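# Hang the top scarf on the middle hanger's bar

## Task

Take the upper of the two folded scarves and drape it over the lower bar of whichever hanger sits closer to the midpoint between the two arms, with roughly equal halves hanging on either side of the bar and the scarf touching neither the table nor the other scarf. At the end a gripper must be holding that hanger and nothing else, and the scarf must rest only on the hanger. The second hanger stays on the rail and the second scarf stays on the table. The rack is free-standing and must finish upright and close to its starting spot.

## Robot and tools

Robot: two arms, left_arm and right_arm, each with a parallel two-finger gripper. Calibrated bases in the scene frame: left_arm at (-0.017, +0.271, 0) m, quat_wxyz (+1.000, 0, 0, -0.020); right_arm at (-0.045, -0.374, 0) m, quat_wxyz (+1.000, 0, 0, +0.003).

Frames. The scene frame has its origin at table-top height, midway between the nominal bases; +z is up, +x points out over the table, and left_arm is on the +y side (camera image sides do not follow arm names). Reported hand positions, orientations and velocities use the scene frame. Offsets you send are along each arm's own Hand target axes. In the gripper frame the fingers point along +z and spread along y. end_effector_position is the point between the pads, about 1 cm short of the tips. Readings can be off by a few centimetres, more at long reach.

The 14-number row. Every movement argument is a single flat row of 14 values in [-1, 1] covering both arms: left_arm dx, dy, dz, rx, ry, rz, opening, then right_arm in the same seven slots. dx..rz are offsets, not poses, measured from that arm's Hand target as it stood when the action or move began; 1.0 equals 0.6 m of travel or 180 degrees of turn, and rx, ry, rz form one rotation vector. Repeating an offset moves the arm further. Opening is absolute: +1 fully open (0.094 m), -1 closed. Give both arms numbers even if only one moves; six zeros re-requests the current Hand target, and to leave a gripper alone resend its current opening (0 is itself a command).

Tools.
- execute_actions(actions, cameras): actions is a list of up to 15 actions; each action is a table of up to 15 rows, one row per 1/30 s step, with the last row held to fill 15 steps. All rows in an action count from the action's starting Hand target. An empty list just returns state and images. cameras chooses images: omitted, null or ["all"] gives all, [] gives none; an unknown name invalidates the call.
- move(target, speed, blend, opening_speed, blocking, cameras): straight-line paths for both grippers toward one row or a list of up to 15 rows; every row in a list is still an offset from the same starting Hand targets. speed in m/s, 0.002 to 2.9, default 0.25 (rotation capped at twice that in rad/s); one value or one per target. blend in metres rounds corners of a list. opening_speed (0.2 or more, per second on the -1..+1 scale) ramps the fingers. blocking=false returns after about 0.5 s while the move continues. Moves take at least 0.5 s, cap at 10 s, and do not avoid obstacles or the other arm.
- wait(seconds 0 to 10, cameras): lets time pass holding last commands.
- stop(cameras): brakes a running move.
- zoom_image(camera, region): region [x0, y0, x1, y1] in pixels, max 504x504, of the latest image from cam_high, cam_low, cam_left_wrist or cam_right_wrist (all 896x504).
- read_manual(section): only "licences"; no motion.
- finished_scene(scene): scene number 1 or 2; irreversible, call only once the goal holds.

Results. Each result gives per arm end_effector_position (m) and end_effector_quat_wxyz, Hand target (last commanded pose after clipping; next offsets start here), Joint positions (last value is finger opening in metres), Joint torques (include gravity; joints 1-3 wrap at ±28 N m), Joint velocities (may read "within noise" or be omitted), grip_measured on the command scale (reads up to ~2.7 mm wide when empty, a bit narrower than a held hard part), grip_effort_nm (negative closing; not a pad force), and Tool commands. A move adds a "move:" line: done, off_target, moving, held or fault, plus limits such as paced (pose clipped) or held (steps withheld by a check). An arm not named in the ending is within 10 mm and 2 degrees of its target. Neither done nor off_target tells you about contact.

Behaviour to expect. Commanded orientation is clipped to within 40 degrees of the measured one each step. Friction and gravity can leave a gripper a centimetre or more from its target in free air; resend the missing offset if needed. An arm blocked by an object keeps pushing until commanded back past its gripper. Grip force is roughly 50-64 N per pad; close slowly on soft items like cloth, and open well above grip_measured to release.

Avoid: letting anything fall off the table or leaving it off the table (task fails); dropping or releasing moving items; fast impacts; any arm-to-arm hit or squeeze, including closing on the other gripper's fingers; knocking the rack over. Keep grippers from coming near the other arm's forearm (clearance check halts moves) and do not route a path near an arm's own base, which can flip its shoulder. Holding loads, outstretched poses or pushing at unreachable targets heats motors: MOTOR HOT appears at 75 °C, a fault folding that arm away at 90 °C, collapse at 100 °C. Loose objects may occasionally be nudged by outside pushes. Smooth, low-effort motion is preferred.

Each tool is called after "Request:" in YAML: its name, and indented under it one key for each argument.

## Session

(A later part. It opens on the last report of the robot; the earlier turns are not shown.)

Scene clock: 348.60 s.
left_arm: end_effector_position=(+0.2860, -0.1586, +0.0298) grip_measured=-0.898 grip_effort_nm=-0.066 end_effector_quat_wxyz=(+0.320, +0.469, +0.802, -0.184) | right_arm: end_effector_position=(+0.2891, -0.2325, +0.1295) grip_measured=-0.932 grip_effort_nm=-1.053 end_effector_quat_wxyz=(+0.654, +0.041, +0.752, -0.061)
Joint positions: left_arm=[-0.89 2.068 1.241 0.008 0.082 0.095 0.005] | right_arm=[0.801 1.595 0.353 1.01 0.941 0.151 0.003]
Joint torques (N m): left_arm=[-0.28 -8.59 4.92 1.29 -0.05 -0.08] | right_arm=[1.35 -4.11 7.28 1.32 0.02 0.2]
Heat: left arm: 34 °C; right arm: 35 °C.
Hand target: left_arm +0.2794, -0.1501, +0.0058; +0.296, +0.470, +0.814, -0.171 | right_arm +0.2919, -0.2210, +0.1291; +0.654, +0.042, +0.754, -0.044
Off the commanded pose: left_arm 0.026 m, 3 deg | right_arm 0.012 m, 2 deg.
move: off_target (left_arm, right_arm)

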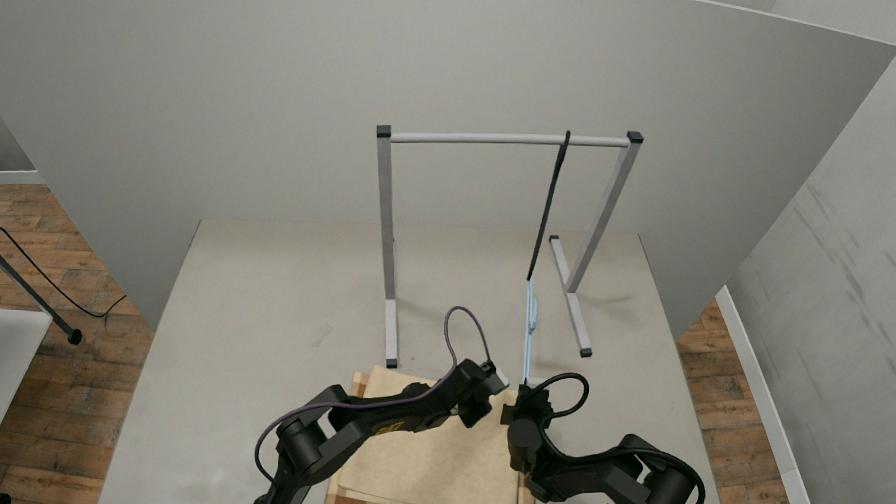

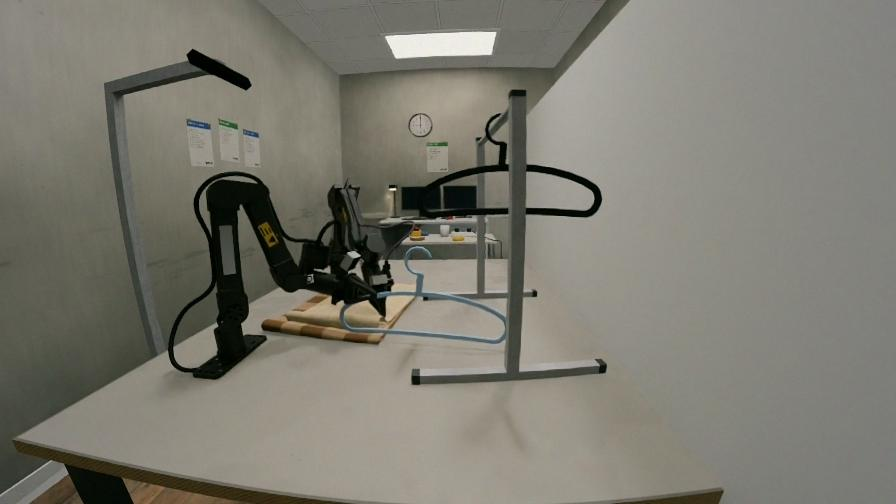

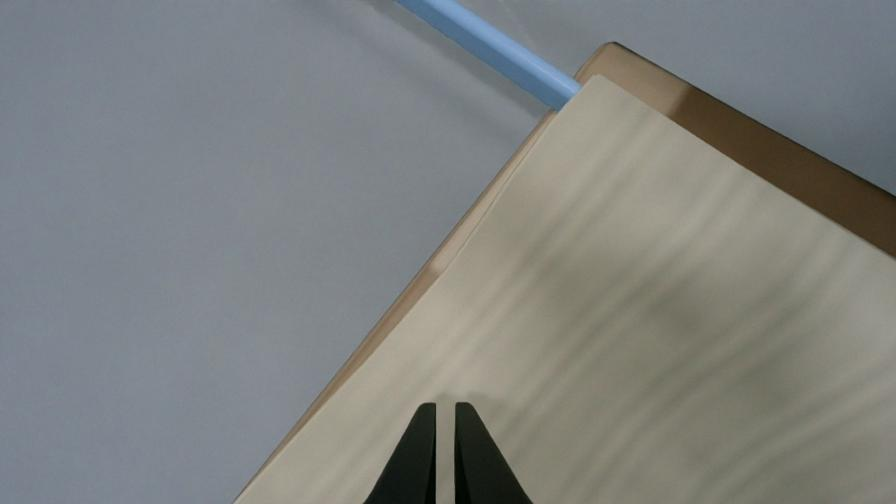

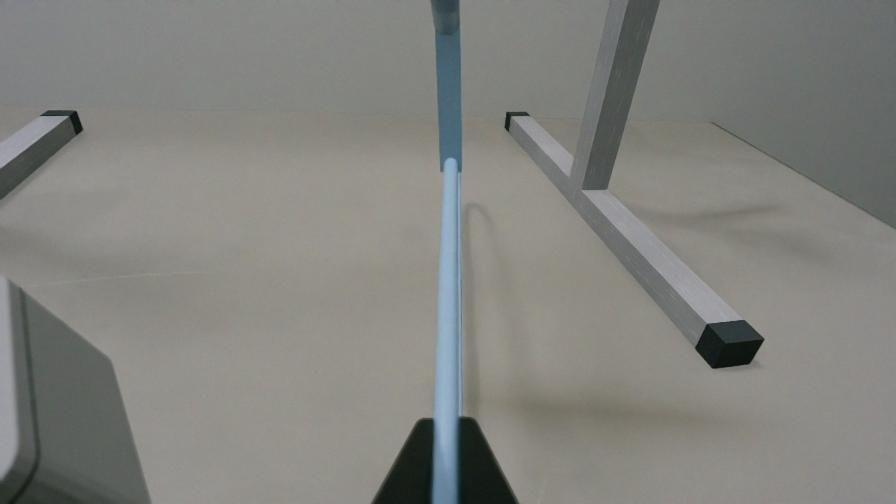

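Request:
move:
  target: [0,0,0,0,0,0,-0.9,0.008,0.04,-0.005,0,0,0,-0.95]
  speed: 0.04

Request:
zoom_image:
  camera: "cam_low"
  region: [300, 290, 440, 360]

Scene clock: 350.43 s.
left_arm: end_effector_position=(+0.2861, -0.1586, +0.0298) grip_measured=-0.898 grip_effort_nm=-0.066 end_effector_quat_wxyz=(+0.320, +0.469, +0.802, -0.183) | right_arm: end_effector_position=(+0.2896, -0.2077, +0.1301) grip_measured=-0.932 grip_effort_nm=-1.053 end_effector_quat_wxyz=(+0.659, +0.047, +0.748, -0.056)
Joint positions: left_arm=[-0.89 2.068 1.241 0.008 0.082 0.095 0.005] | right_arm=[0.869 1.668 0.424 1.01 1.009 0.176 0.003]
Joint torques (N m): left_arm=[-0.29 -8.57 4.92 1.29 -0.05 -0.08] | right_arm=[1.24 -4.34 6.86 1.17 -0.02 0.29]
Heat: left arm: 34 °C; right arm: 35 °C.
Hand target: left_arm +0.2794, -0.1501, +0.0058; +0.296, +0.470, +0.814, -0.171 | right_arm +0.2911, -0.1968, +0.1245; +0.654, +0.042, +0.754, -0.044
Off the commanded pose: left_arm 0.026 m, 3 deg | right_arm 0.012 m, 2 deg.
move: off_target (left_arm, right_arm)

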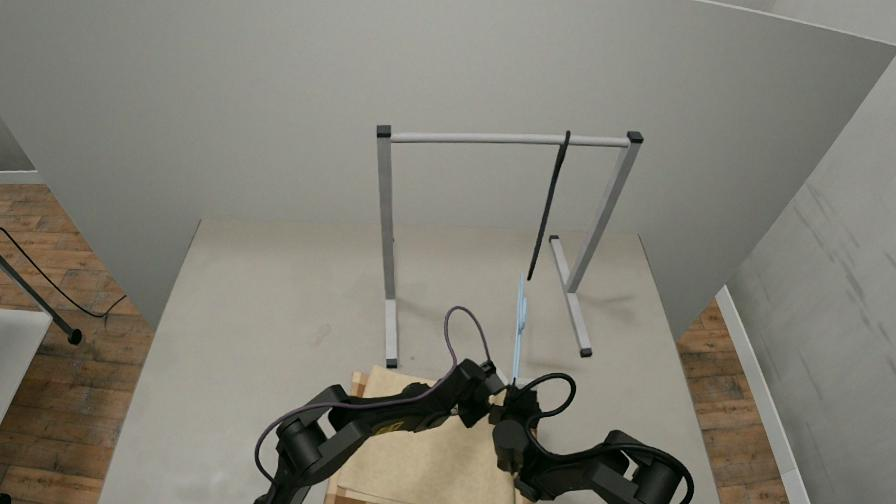

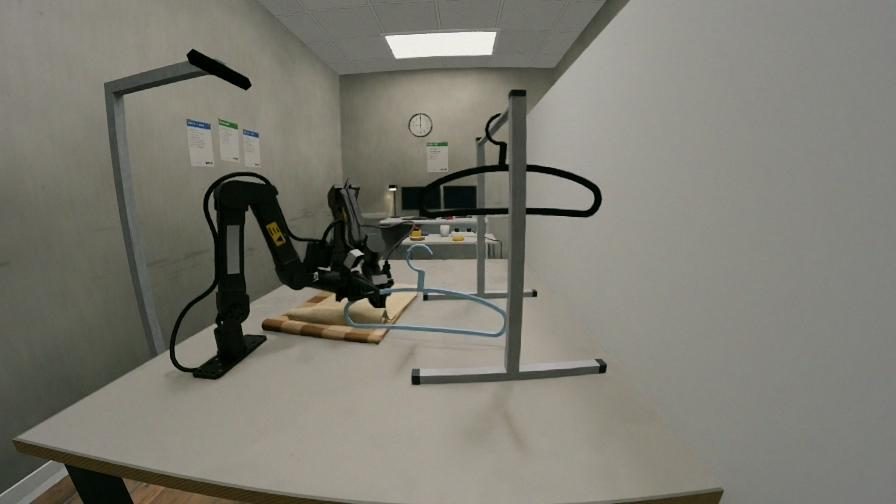

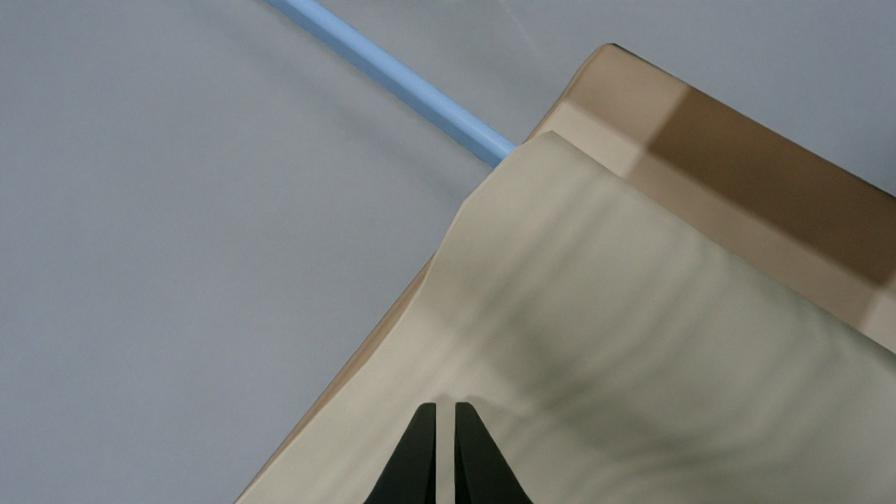

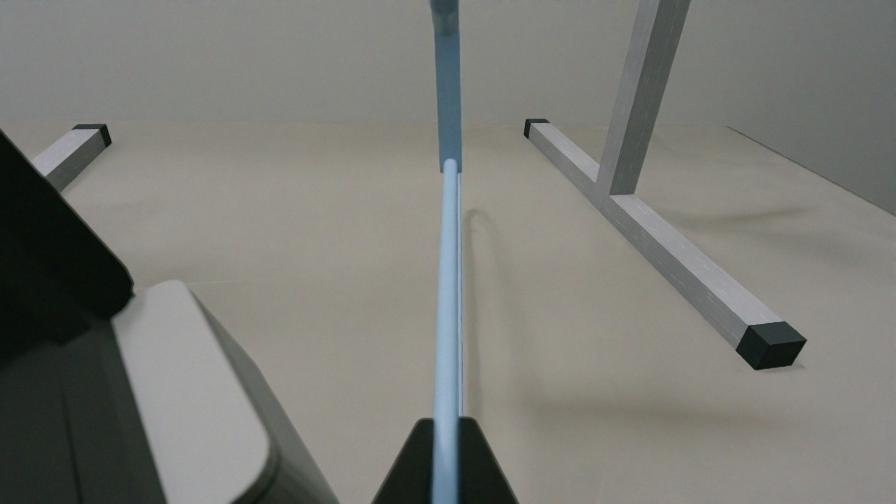

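Scaled by 3.600.

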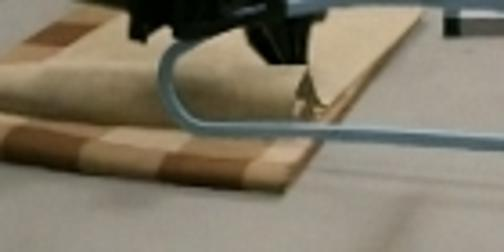

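Request:
move:
  target:
    - [-0.0536,0,-0.0638,0,0,0,-0.9,-0.05,0,0,0,0,0,-0.95]
    - [0.0225,0.04,-0.2365,0,0,0,-0.9,-0.05,-0.165,0.02,0,0,0,-0.95]
    - [0.0225,0.04,-0.2365,0,0,0,-0.9,0.005,-0.165,0.02,0,0,0,-0.95]
  speed: 0.12

Request:
zoom_image:
  camera: "cam_high"
  region: [320, 340, 580, 504]

Request:
zoom_image:
  camera: "cam_low"
  region: [270, 280, 450, 370]

Scene clock: 358.30 s.
left_arm: end_effector_position=(+0.2564, -0.0565, +0.1099) grip_measured=-0.898 grip_effort_nm=-0.071 end_effector_quat_wxyz=(+0.307, +0.466, +0.812, -0.169) | right_arm: end_effector_position=(+0.2922, -0.2972, +0.1212) grip_measured=-0.932 grip_effort_nm=-1.043 end_effector_quat_wxyz=(+0.650, +0.045, +0.757, -0.047)
Joint positions: left_arm=[-0.782 1.6 1.017 -0.281 0.132 0.17 0.005] | right_arm=[0.54 1.488 0.186 1.109 0.667 0.107 0.003]
Joint torques (N m): left_arm=[0.38 -8.53 5.45 1.15 0.24 0.06] | right_arm=[0.28 -3.64 3.73 1.86 0.06 -0.1]
Heat: left arm: 35 °C; right arm: 34 °C.
Hand target: left_arm +0.2495, -0.0501, +0.1057; +0.296, +0.470, +0.814, -0.171 | right_arm +0.2905, -0.2964, +0.1210; +0.654, +0.042, +0.754, -0.044
Off the commanded pose: left_arm 0.010 m, 1 deg | right_arm 0.002 m, 1 deg.
move: done

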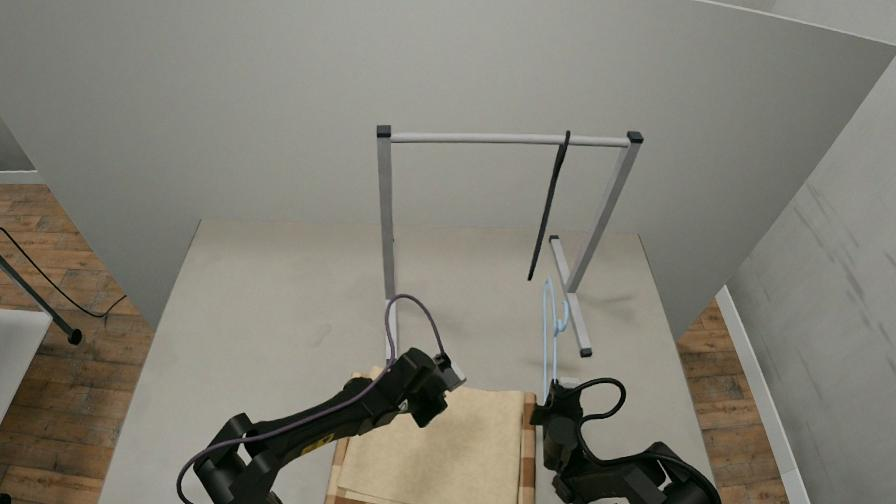

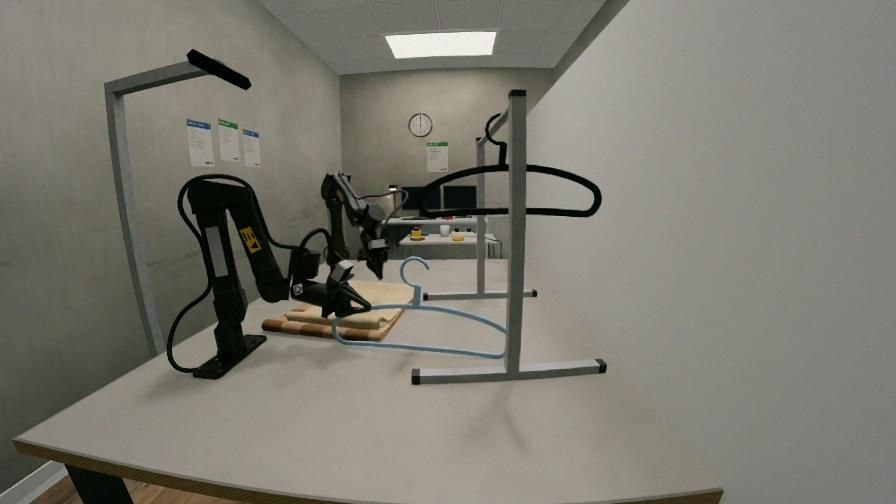

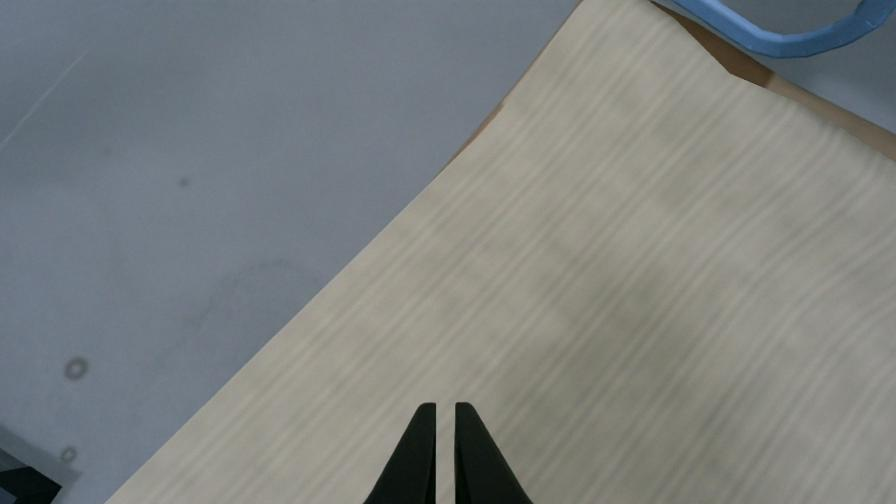

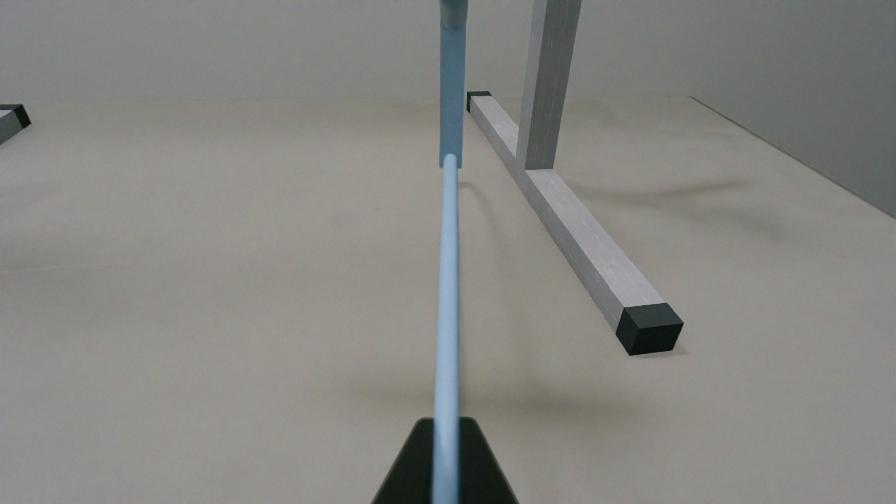

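Scaled by 1.938.

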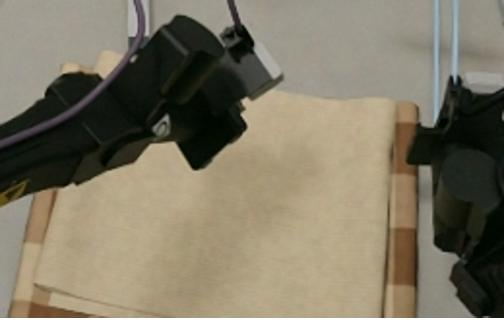

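Scaled by 2.800.

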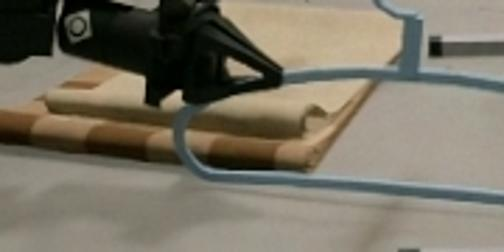

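Request:
move:
  target: [0,0,0,0,0,0,-0.9,0.005,0.182,-0.022,0,0,0,-0.95]
  speed: 0.08

Request:
zoom_image:
  camera: "cam_high"
  region: [280, 340, 560, 504]

Request:
zoom_image:
  camera: "cam_low"
  region: [270, 270, 450, 360]

Scene clock: 360.77 s.
left_arm: end_effector_position=(+0.2563, -0.0565, +0.1098) grip_measured=-0.898 grip_effort_nm=-0.071 end_effector_quat_wxyz=(+0.307, +0.466, +0.813, -0.169) | right_arm: end_effector_position=(+0.2885, -0.1988, +0.1177) grip_measured=-0.932 grip_effort_nm=-1.043 end_effector_quat_wxyz=(+0.653, +0.039, +0.754, -0.063)
Joint positions: left_arm=[-0.782 1.6 1.017 -0.281 0.133 0.17 0.005] | right_arm=[0.893 1.725 0.444 1.006 1.029 0.193 0.003]
Joint torques (N m): left_arm=[0.35 -8.54 5.46 1.15 0.24 0.06] | right_arm=[1.47 -5.3 7.19 1.31 -0.02 0.23]
Heat: left arm: 35 °C; right arm: 34 °C.
Hand target: left_arm +0.2494, -0.0501, +0.1057; +0.296, +0.470, +0.814, -0.171 | right_arm +0.2903, -0.1865, +0.1185; +0.654, +0.042, +0.754, -0.044
Off the commanded pose: left_arm 0.010 m, 1 deg | right_arm 0.013 m, 2 deg.
move: off_target (right_arm)

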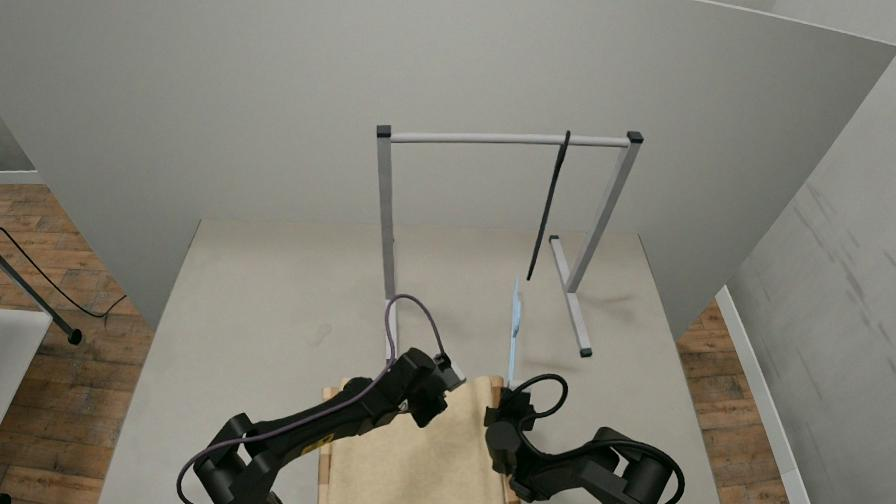

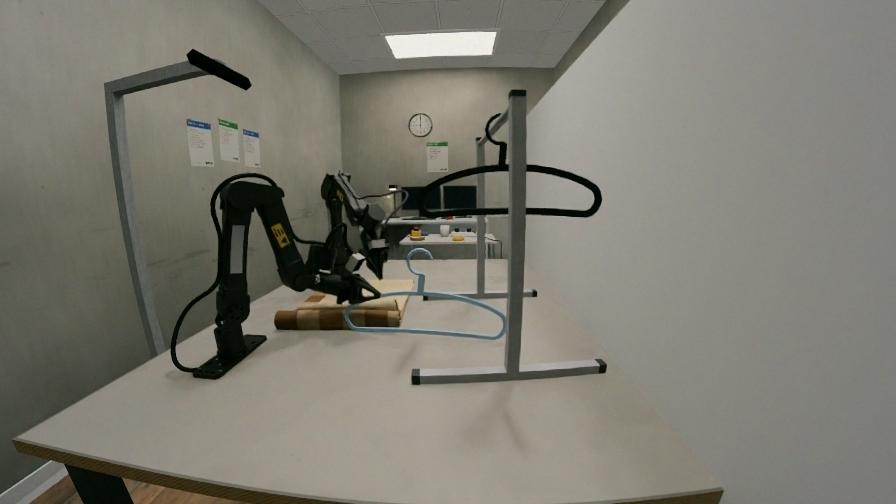

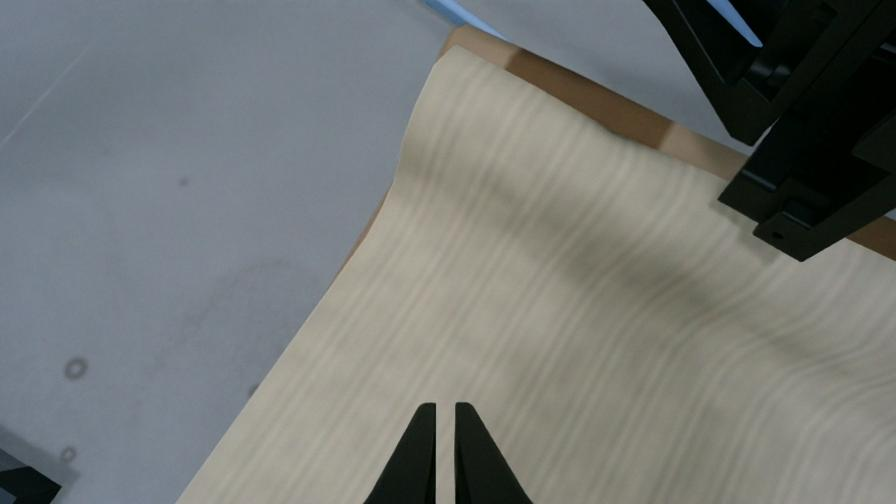

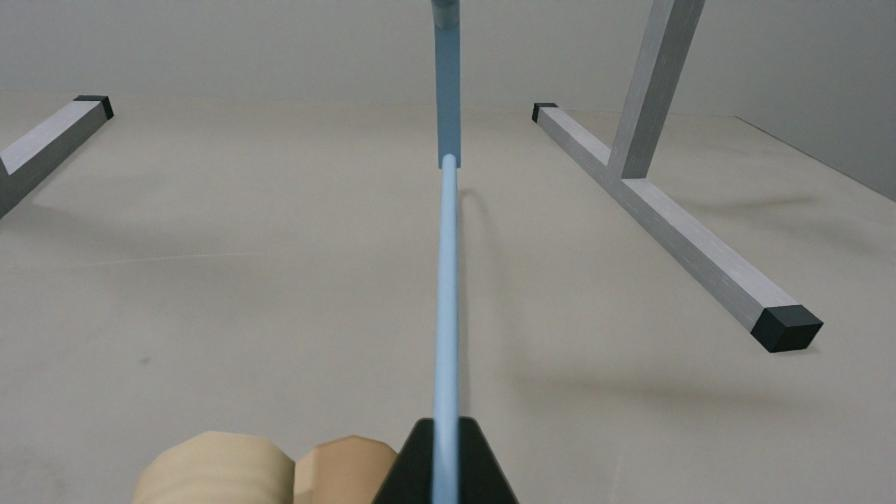

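Scaled by 1.800.

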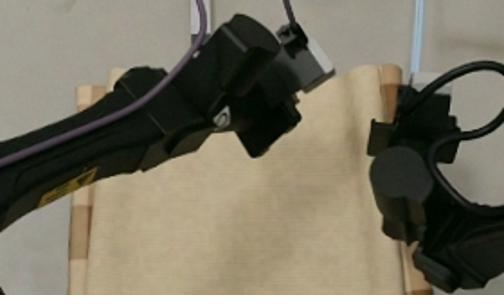

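Scaled by 2.800.

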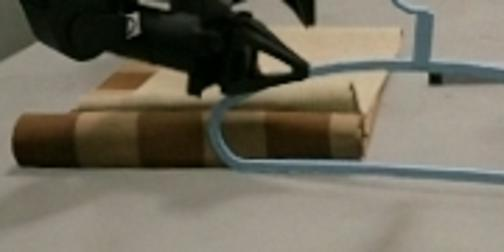

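Request:
move:
  target: [0,0,0,0,0,0,-0.9,-0.002,-0.07,0.01,0,0,0,-0.95]
  speed: 0.08

Request:
zoom_image:
  camera: "cam_high"
  region: [280, 340, 560, 504]

Request:
zoom_image:
  camera: "cam_low"
  region: [270, 270, 450, 360]

Scene clock: 362.50 s.
left_arm: end_effector_position=(+0.2563, -0.0565, +0.1098) grip_measured=-0.898 grip_effort_nm=-0.071 end_effector_quat_wxyz=(+0.307, +0.466, +0.813, -0.169) | right_arm: end_effector_position=(+0.2932, -0.2251, +0.1174) grip_measured=-0.932 grip_effort_nm=-1.053 end_effector_quat_wxyz=(+0.653, +0.043, +0.755, -0.045)
Joint positions: left_arm=[-0.782 1.6 1.017 -0.281 0.133 0.17 0.005] | right_arm=[0.8 1.675 0.361 1.077 0.918 0.178 0.003]
Joint torques (N m): left_arm=[0.38 -8.53 5.45 1.16 0.24 0.05] | right_arm=[-0.57 -7.79 3.04 1.47 0.05 -0.11]
Heat: left arm: 35 °C; right arm: 34 °C.
Hand target: left_arm +0.2495, -0.0501, +0.1057; +0.296, +0.470, +0.814, -0.171 | right_arm +0.2913, -0.2289, +0.1194; +0.654, +0.042, +0.754, -0.044
Off the commanded pose: left_arm 0.010 m, 1 deg | right_arm 0.005 m, 0 deg.
move: done

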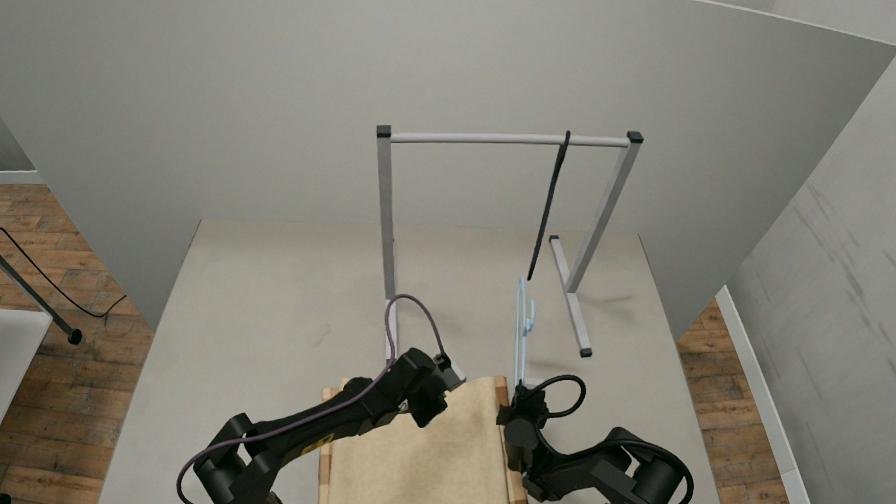

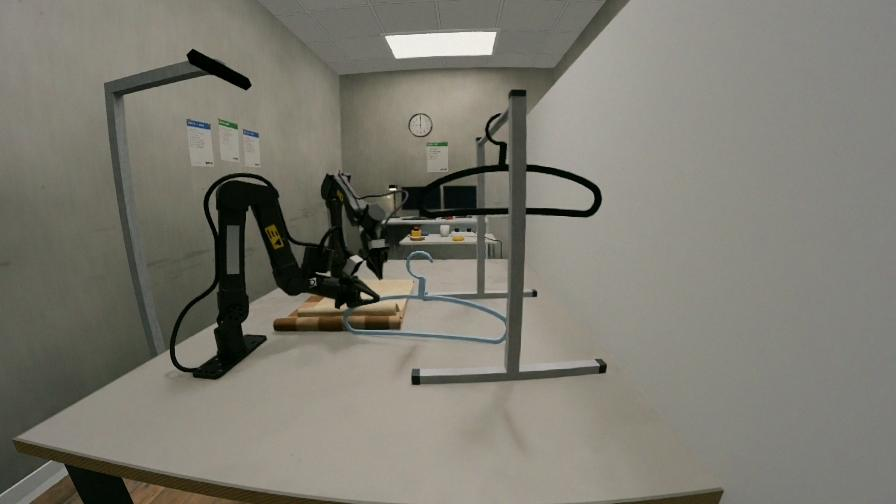

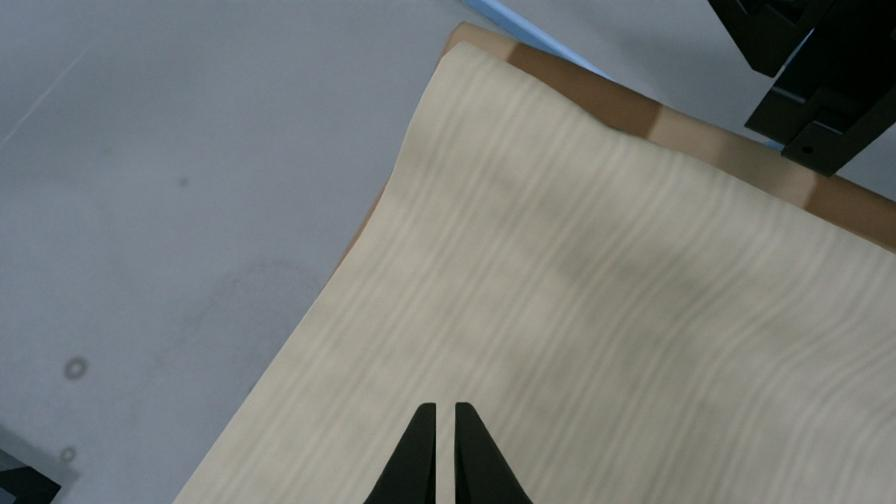

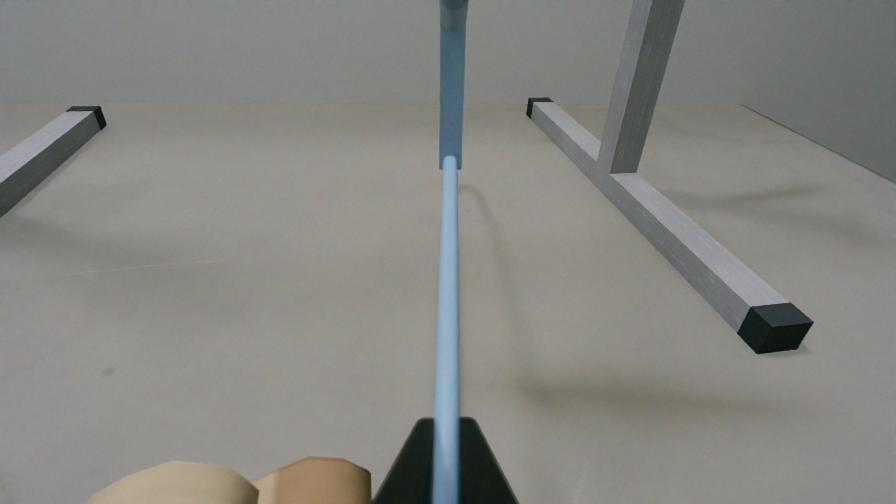

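Scaled by 1.800.

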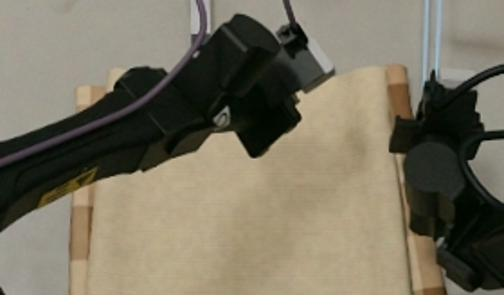

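Scaled by 2.800.

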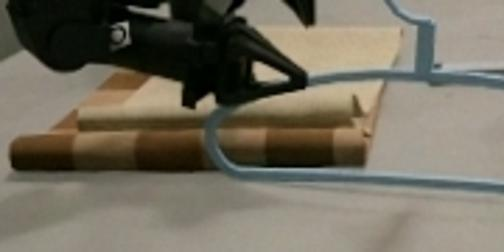

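Request:
move:
  target:
    - [0.066,0.057,-0.2295,0,0,0,-0.9,0,-0.004,-0.033,0.056,0,0,-0.95]
    - [0.066,0.057,-0.2295,0,0,0,-0.9,0.003,0.16,-0.053,0.056,0,0,-0.95]
  speed: 0.1

Request:
zoom_image:
  camera: "cam_high"
  region: [280, 340, 560, 504]

Request:
zoom_image:
  camera: "cam_low"
  region: [270, 270, 450, 360]

Scene clock: 368.00 s.
left_arm: end_effector_position=(+0.2208, +0.0709, +0.1759) grip_measured=-0.898 grip_effort_nm=-0.071 end_effector_quat_wxyz=(+0.289, +0.467, +0.819, -0.165) | right_arm: end_effector_position=(+0.2687, -0.1616, +0.1271) grip_measured=-0.928 grip_effort_nm=-1.043 end_effector_quat_wxyz=(+0.654, +0.085, +0.729, -0.184)
Joint positions: left_arm=[-0.485 1.166 0.969 -0.762 0.312 0.413 0.005] | right_arm=[1.073 1.853 0.768 0.432 1.442 0.489 0.003]
Joint torques (N m): left_arm=[0.44 -4.31 9.17 1.02 0.38 0.06] | right_arm=[3.03 -6.39 8.42 1.29 -0.41 0.72]
Heat: left arm: 34 °C; right arm: 34 °C.
Hand target: left_arm +0.2197, +0.0700, +0.1856; +0.296, +0.470, +0.814, -0.171 | right_arm +0.2714, -0.1298, +0.1209; +0.648, +0.099, +0.747, -0.111
Off the commanded pose: left_arm 0.010 m, 1 deg | right_arm 0.033 m, 9 deg.
move: off_target (right_arm)

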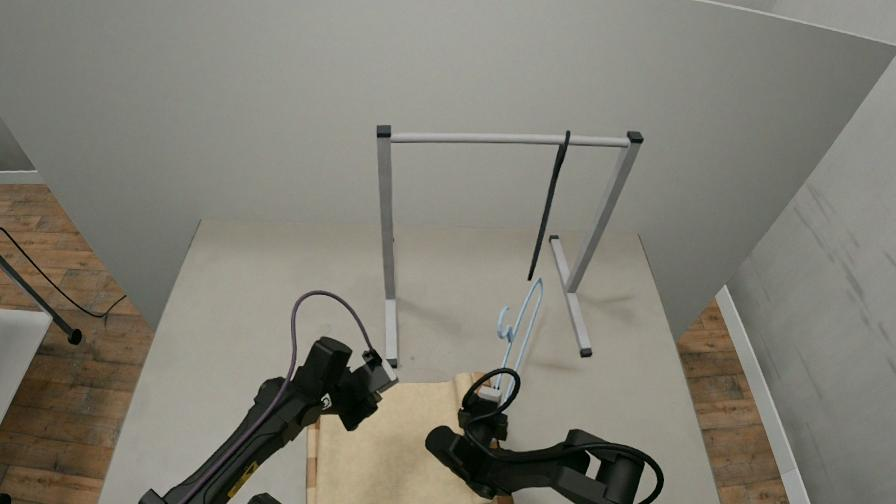

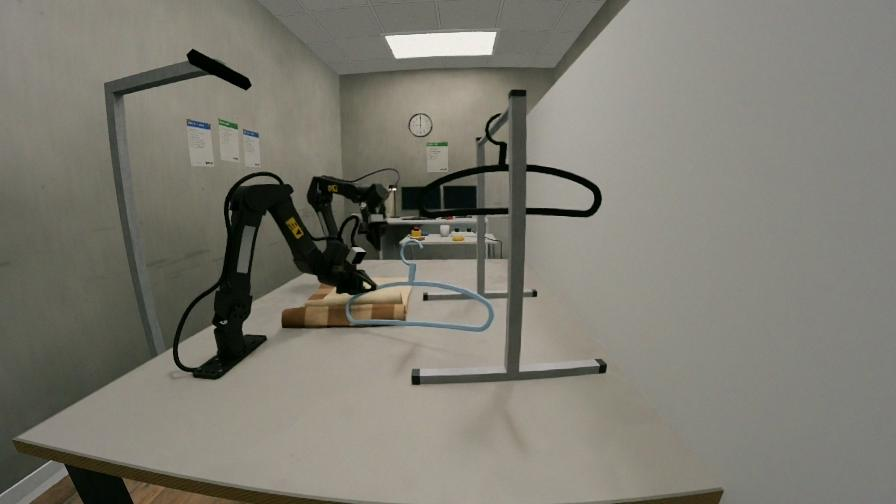

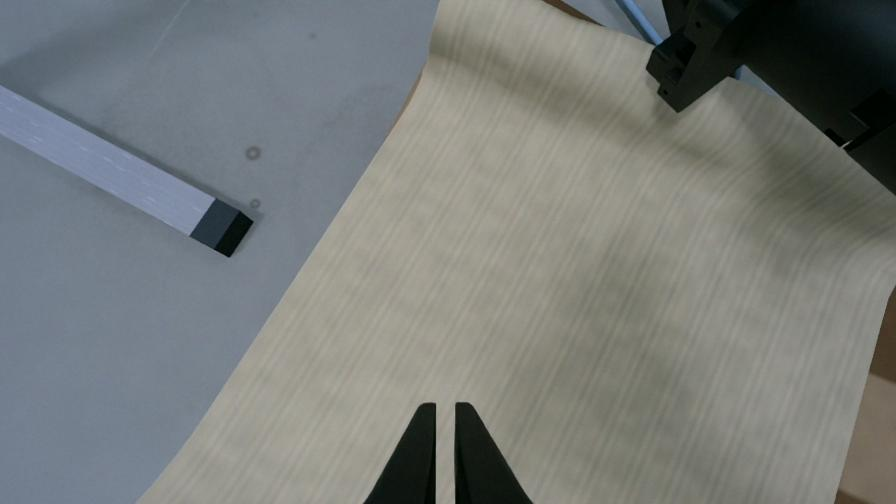

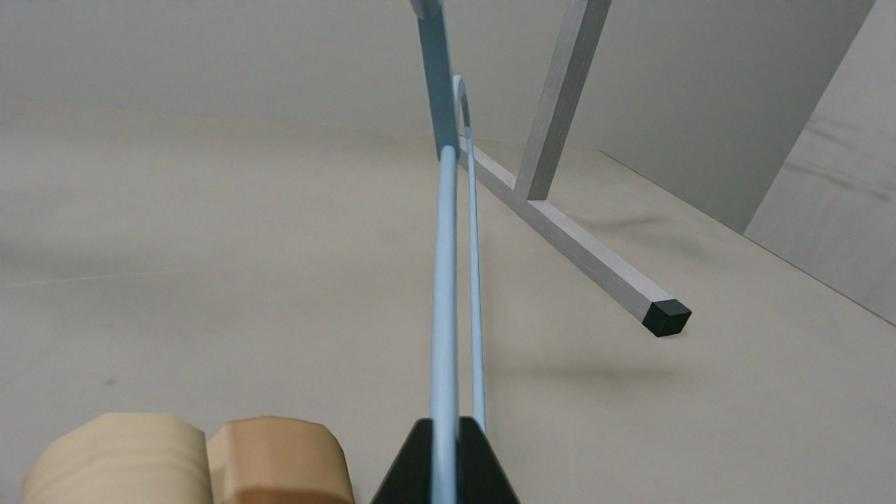

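Scaled by 1.800.

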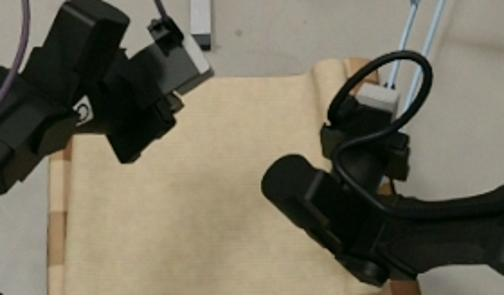

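Scaled by 2.800.

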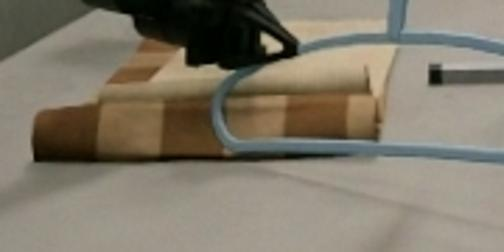

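Request:
move:
  target: [0,0,0,0,0,0,-0.9,-0.006,-0.16,0.04,-0.04,0,0,-0.95]
  speed: 0.1

Request:
zoom_image:
  camera: "cam_high"
  region: [280, 340, 560, 504]

Request:
zoom_image:
  camera: "cam_low"
  region: [270, 270, 450, 360]

Scene clock: 370.57 s.
left_arm: end_effector_position=(+0.2207, +0.0709, +0.1758) grip_measured=-0.898 grip_effort_nm=-0.071 end_effector_quat_wxyz=(+0.289, +0.467, +0.819, -0.165) | right_arm: end_effector_position=(+0.2671, -0.2242, +0.1208) grip_measured=-0.932 grip_effort_nm=-1.048 end_effector_quat_wxyz=(+0.647, +0.051, +0.758, -0.065)
Joint positions: left_arm=[-0.485 1.166 0.969 -0.762 0.312 0.413 0.005] | right_arm=[0.904 1.583 0.341 0.926 1.055 0.244 0.003]
Joint torques (N m): left_arm=[0.44 -4.31 9.17 1.01 0.37 0.05] | right_arm=[-0.57 -6.42 3.71 1.62 0.17 -0.11]
Heat: left arm: 34 °C; right arm: 34 °C.
Hand target: left_arm +0.2197, +0.0700, +0.1856; +0.296, +0.470, +0.814, -0.171 | right_arm +0.2667, -0.2285, +0.1247; +0.652, +0.058, +0.753, -0.063
Off the commanded pose: left_arm 0.010 m, 1 deg | right_arm 0.006 m, 1 deg.
move: done

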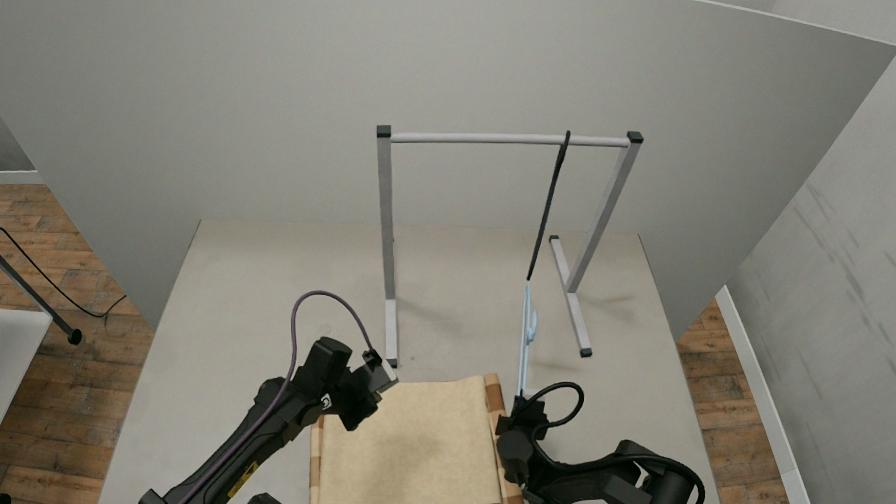

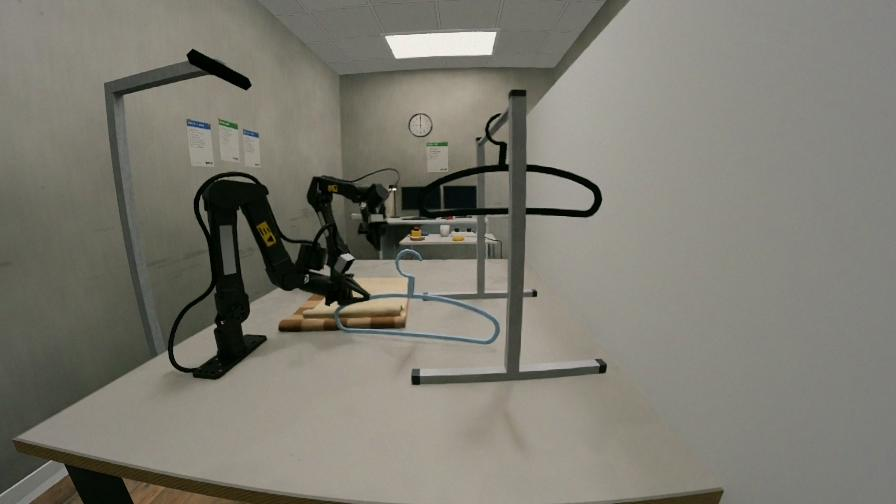

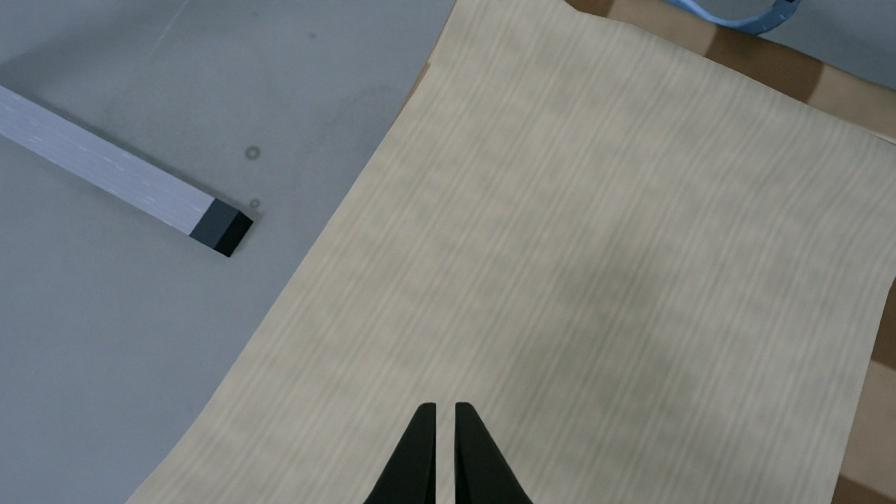

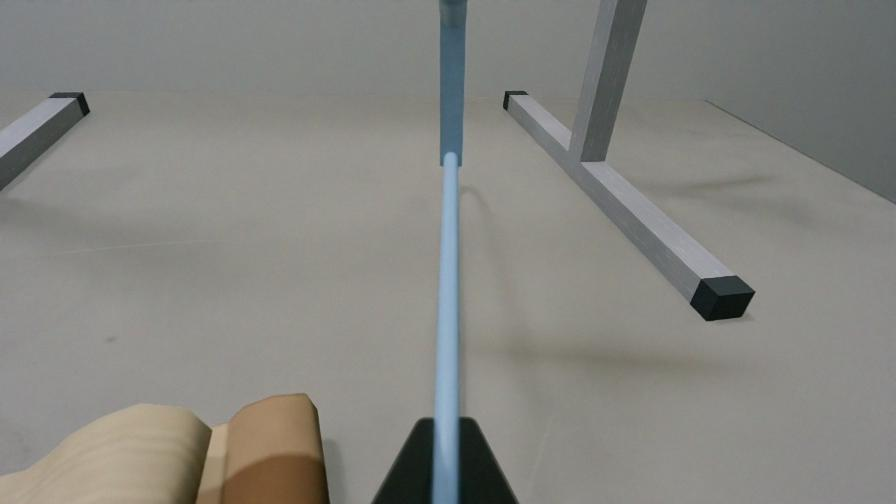

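Scaled by 1.800.

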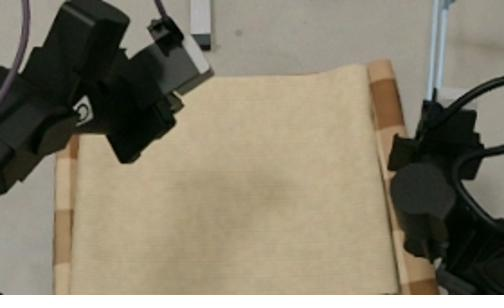

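Scaled by 2.800.

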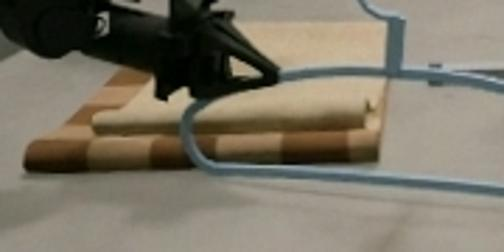

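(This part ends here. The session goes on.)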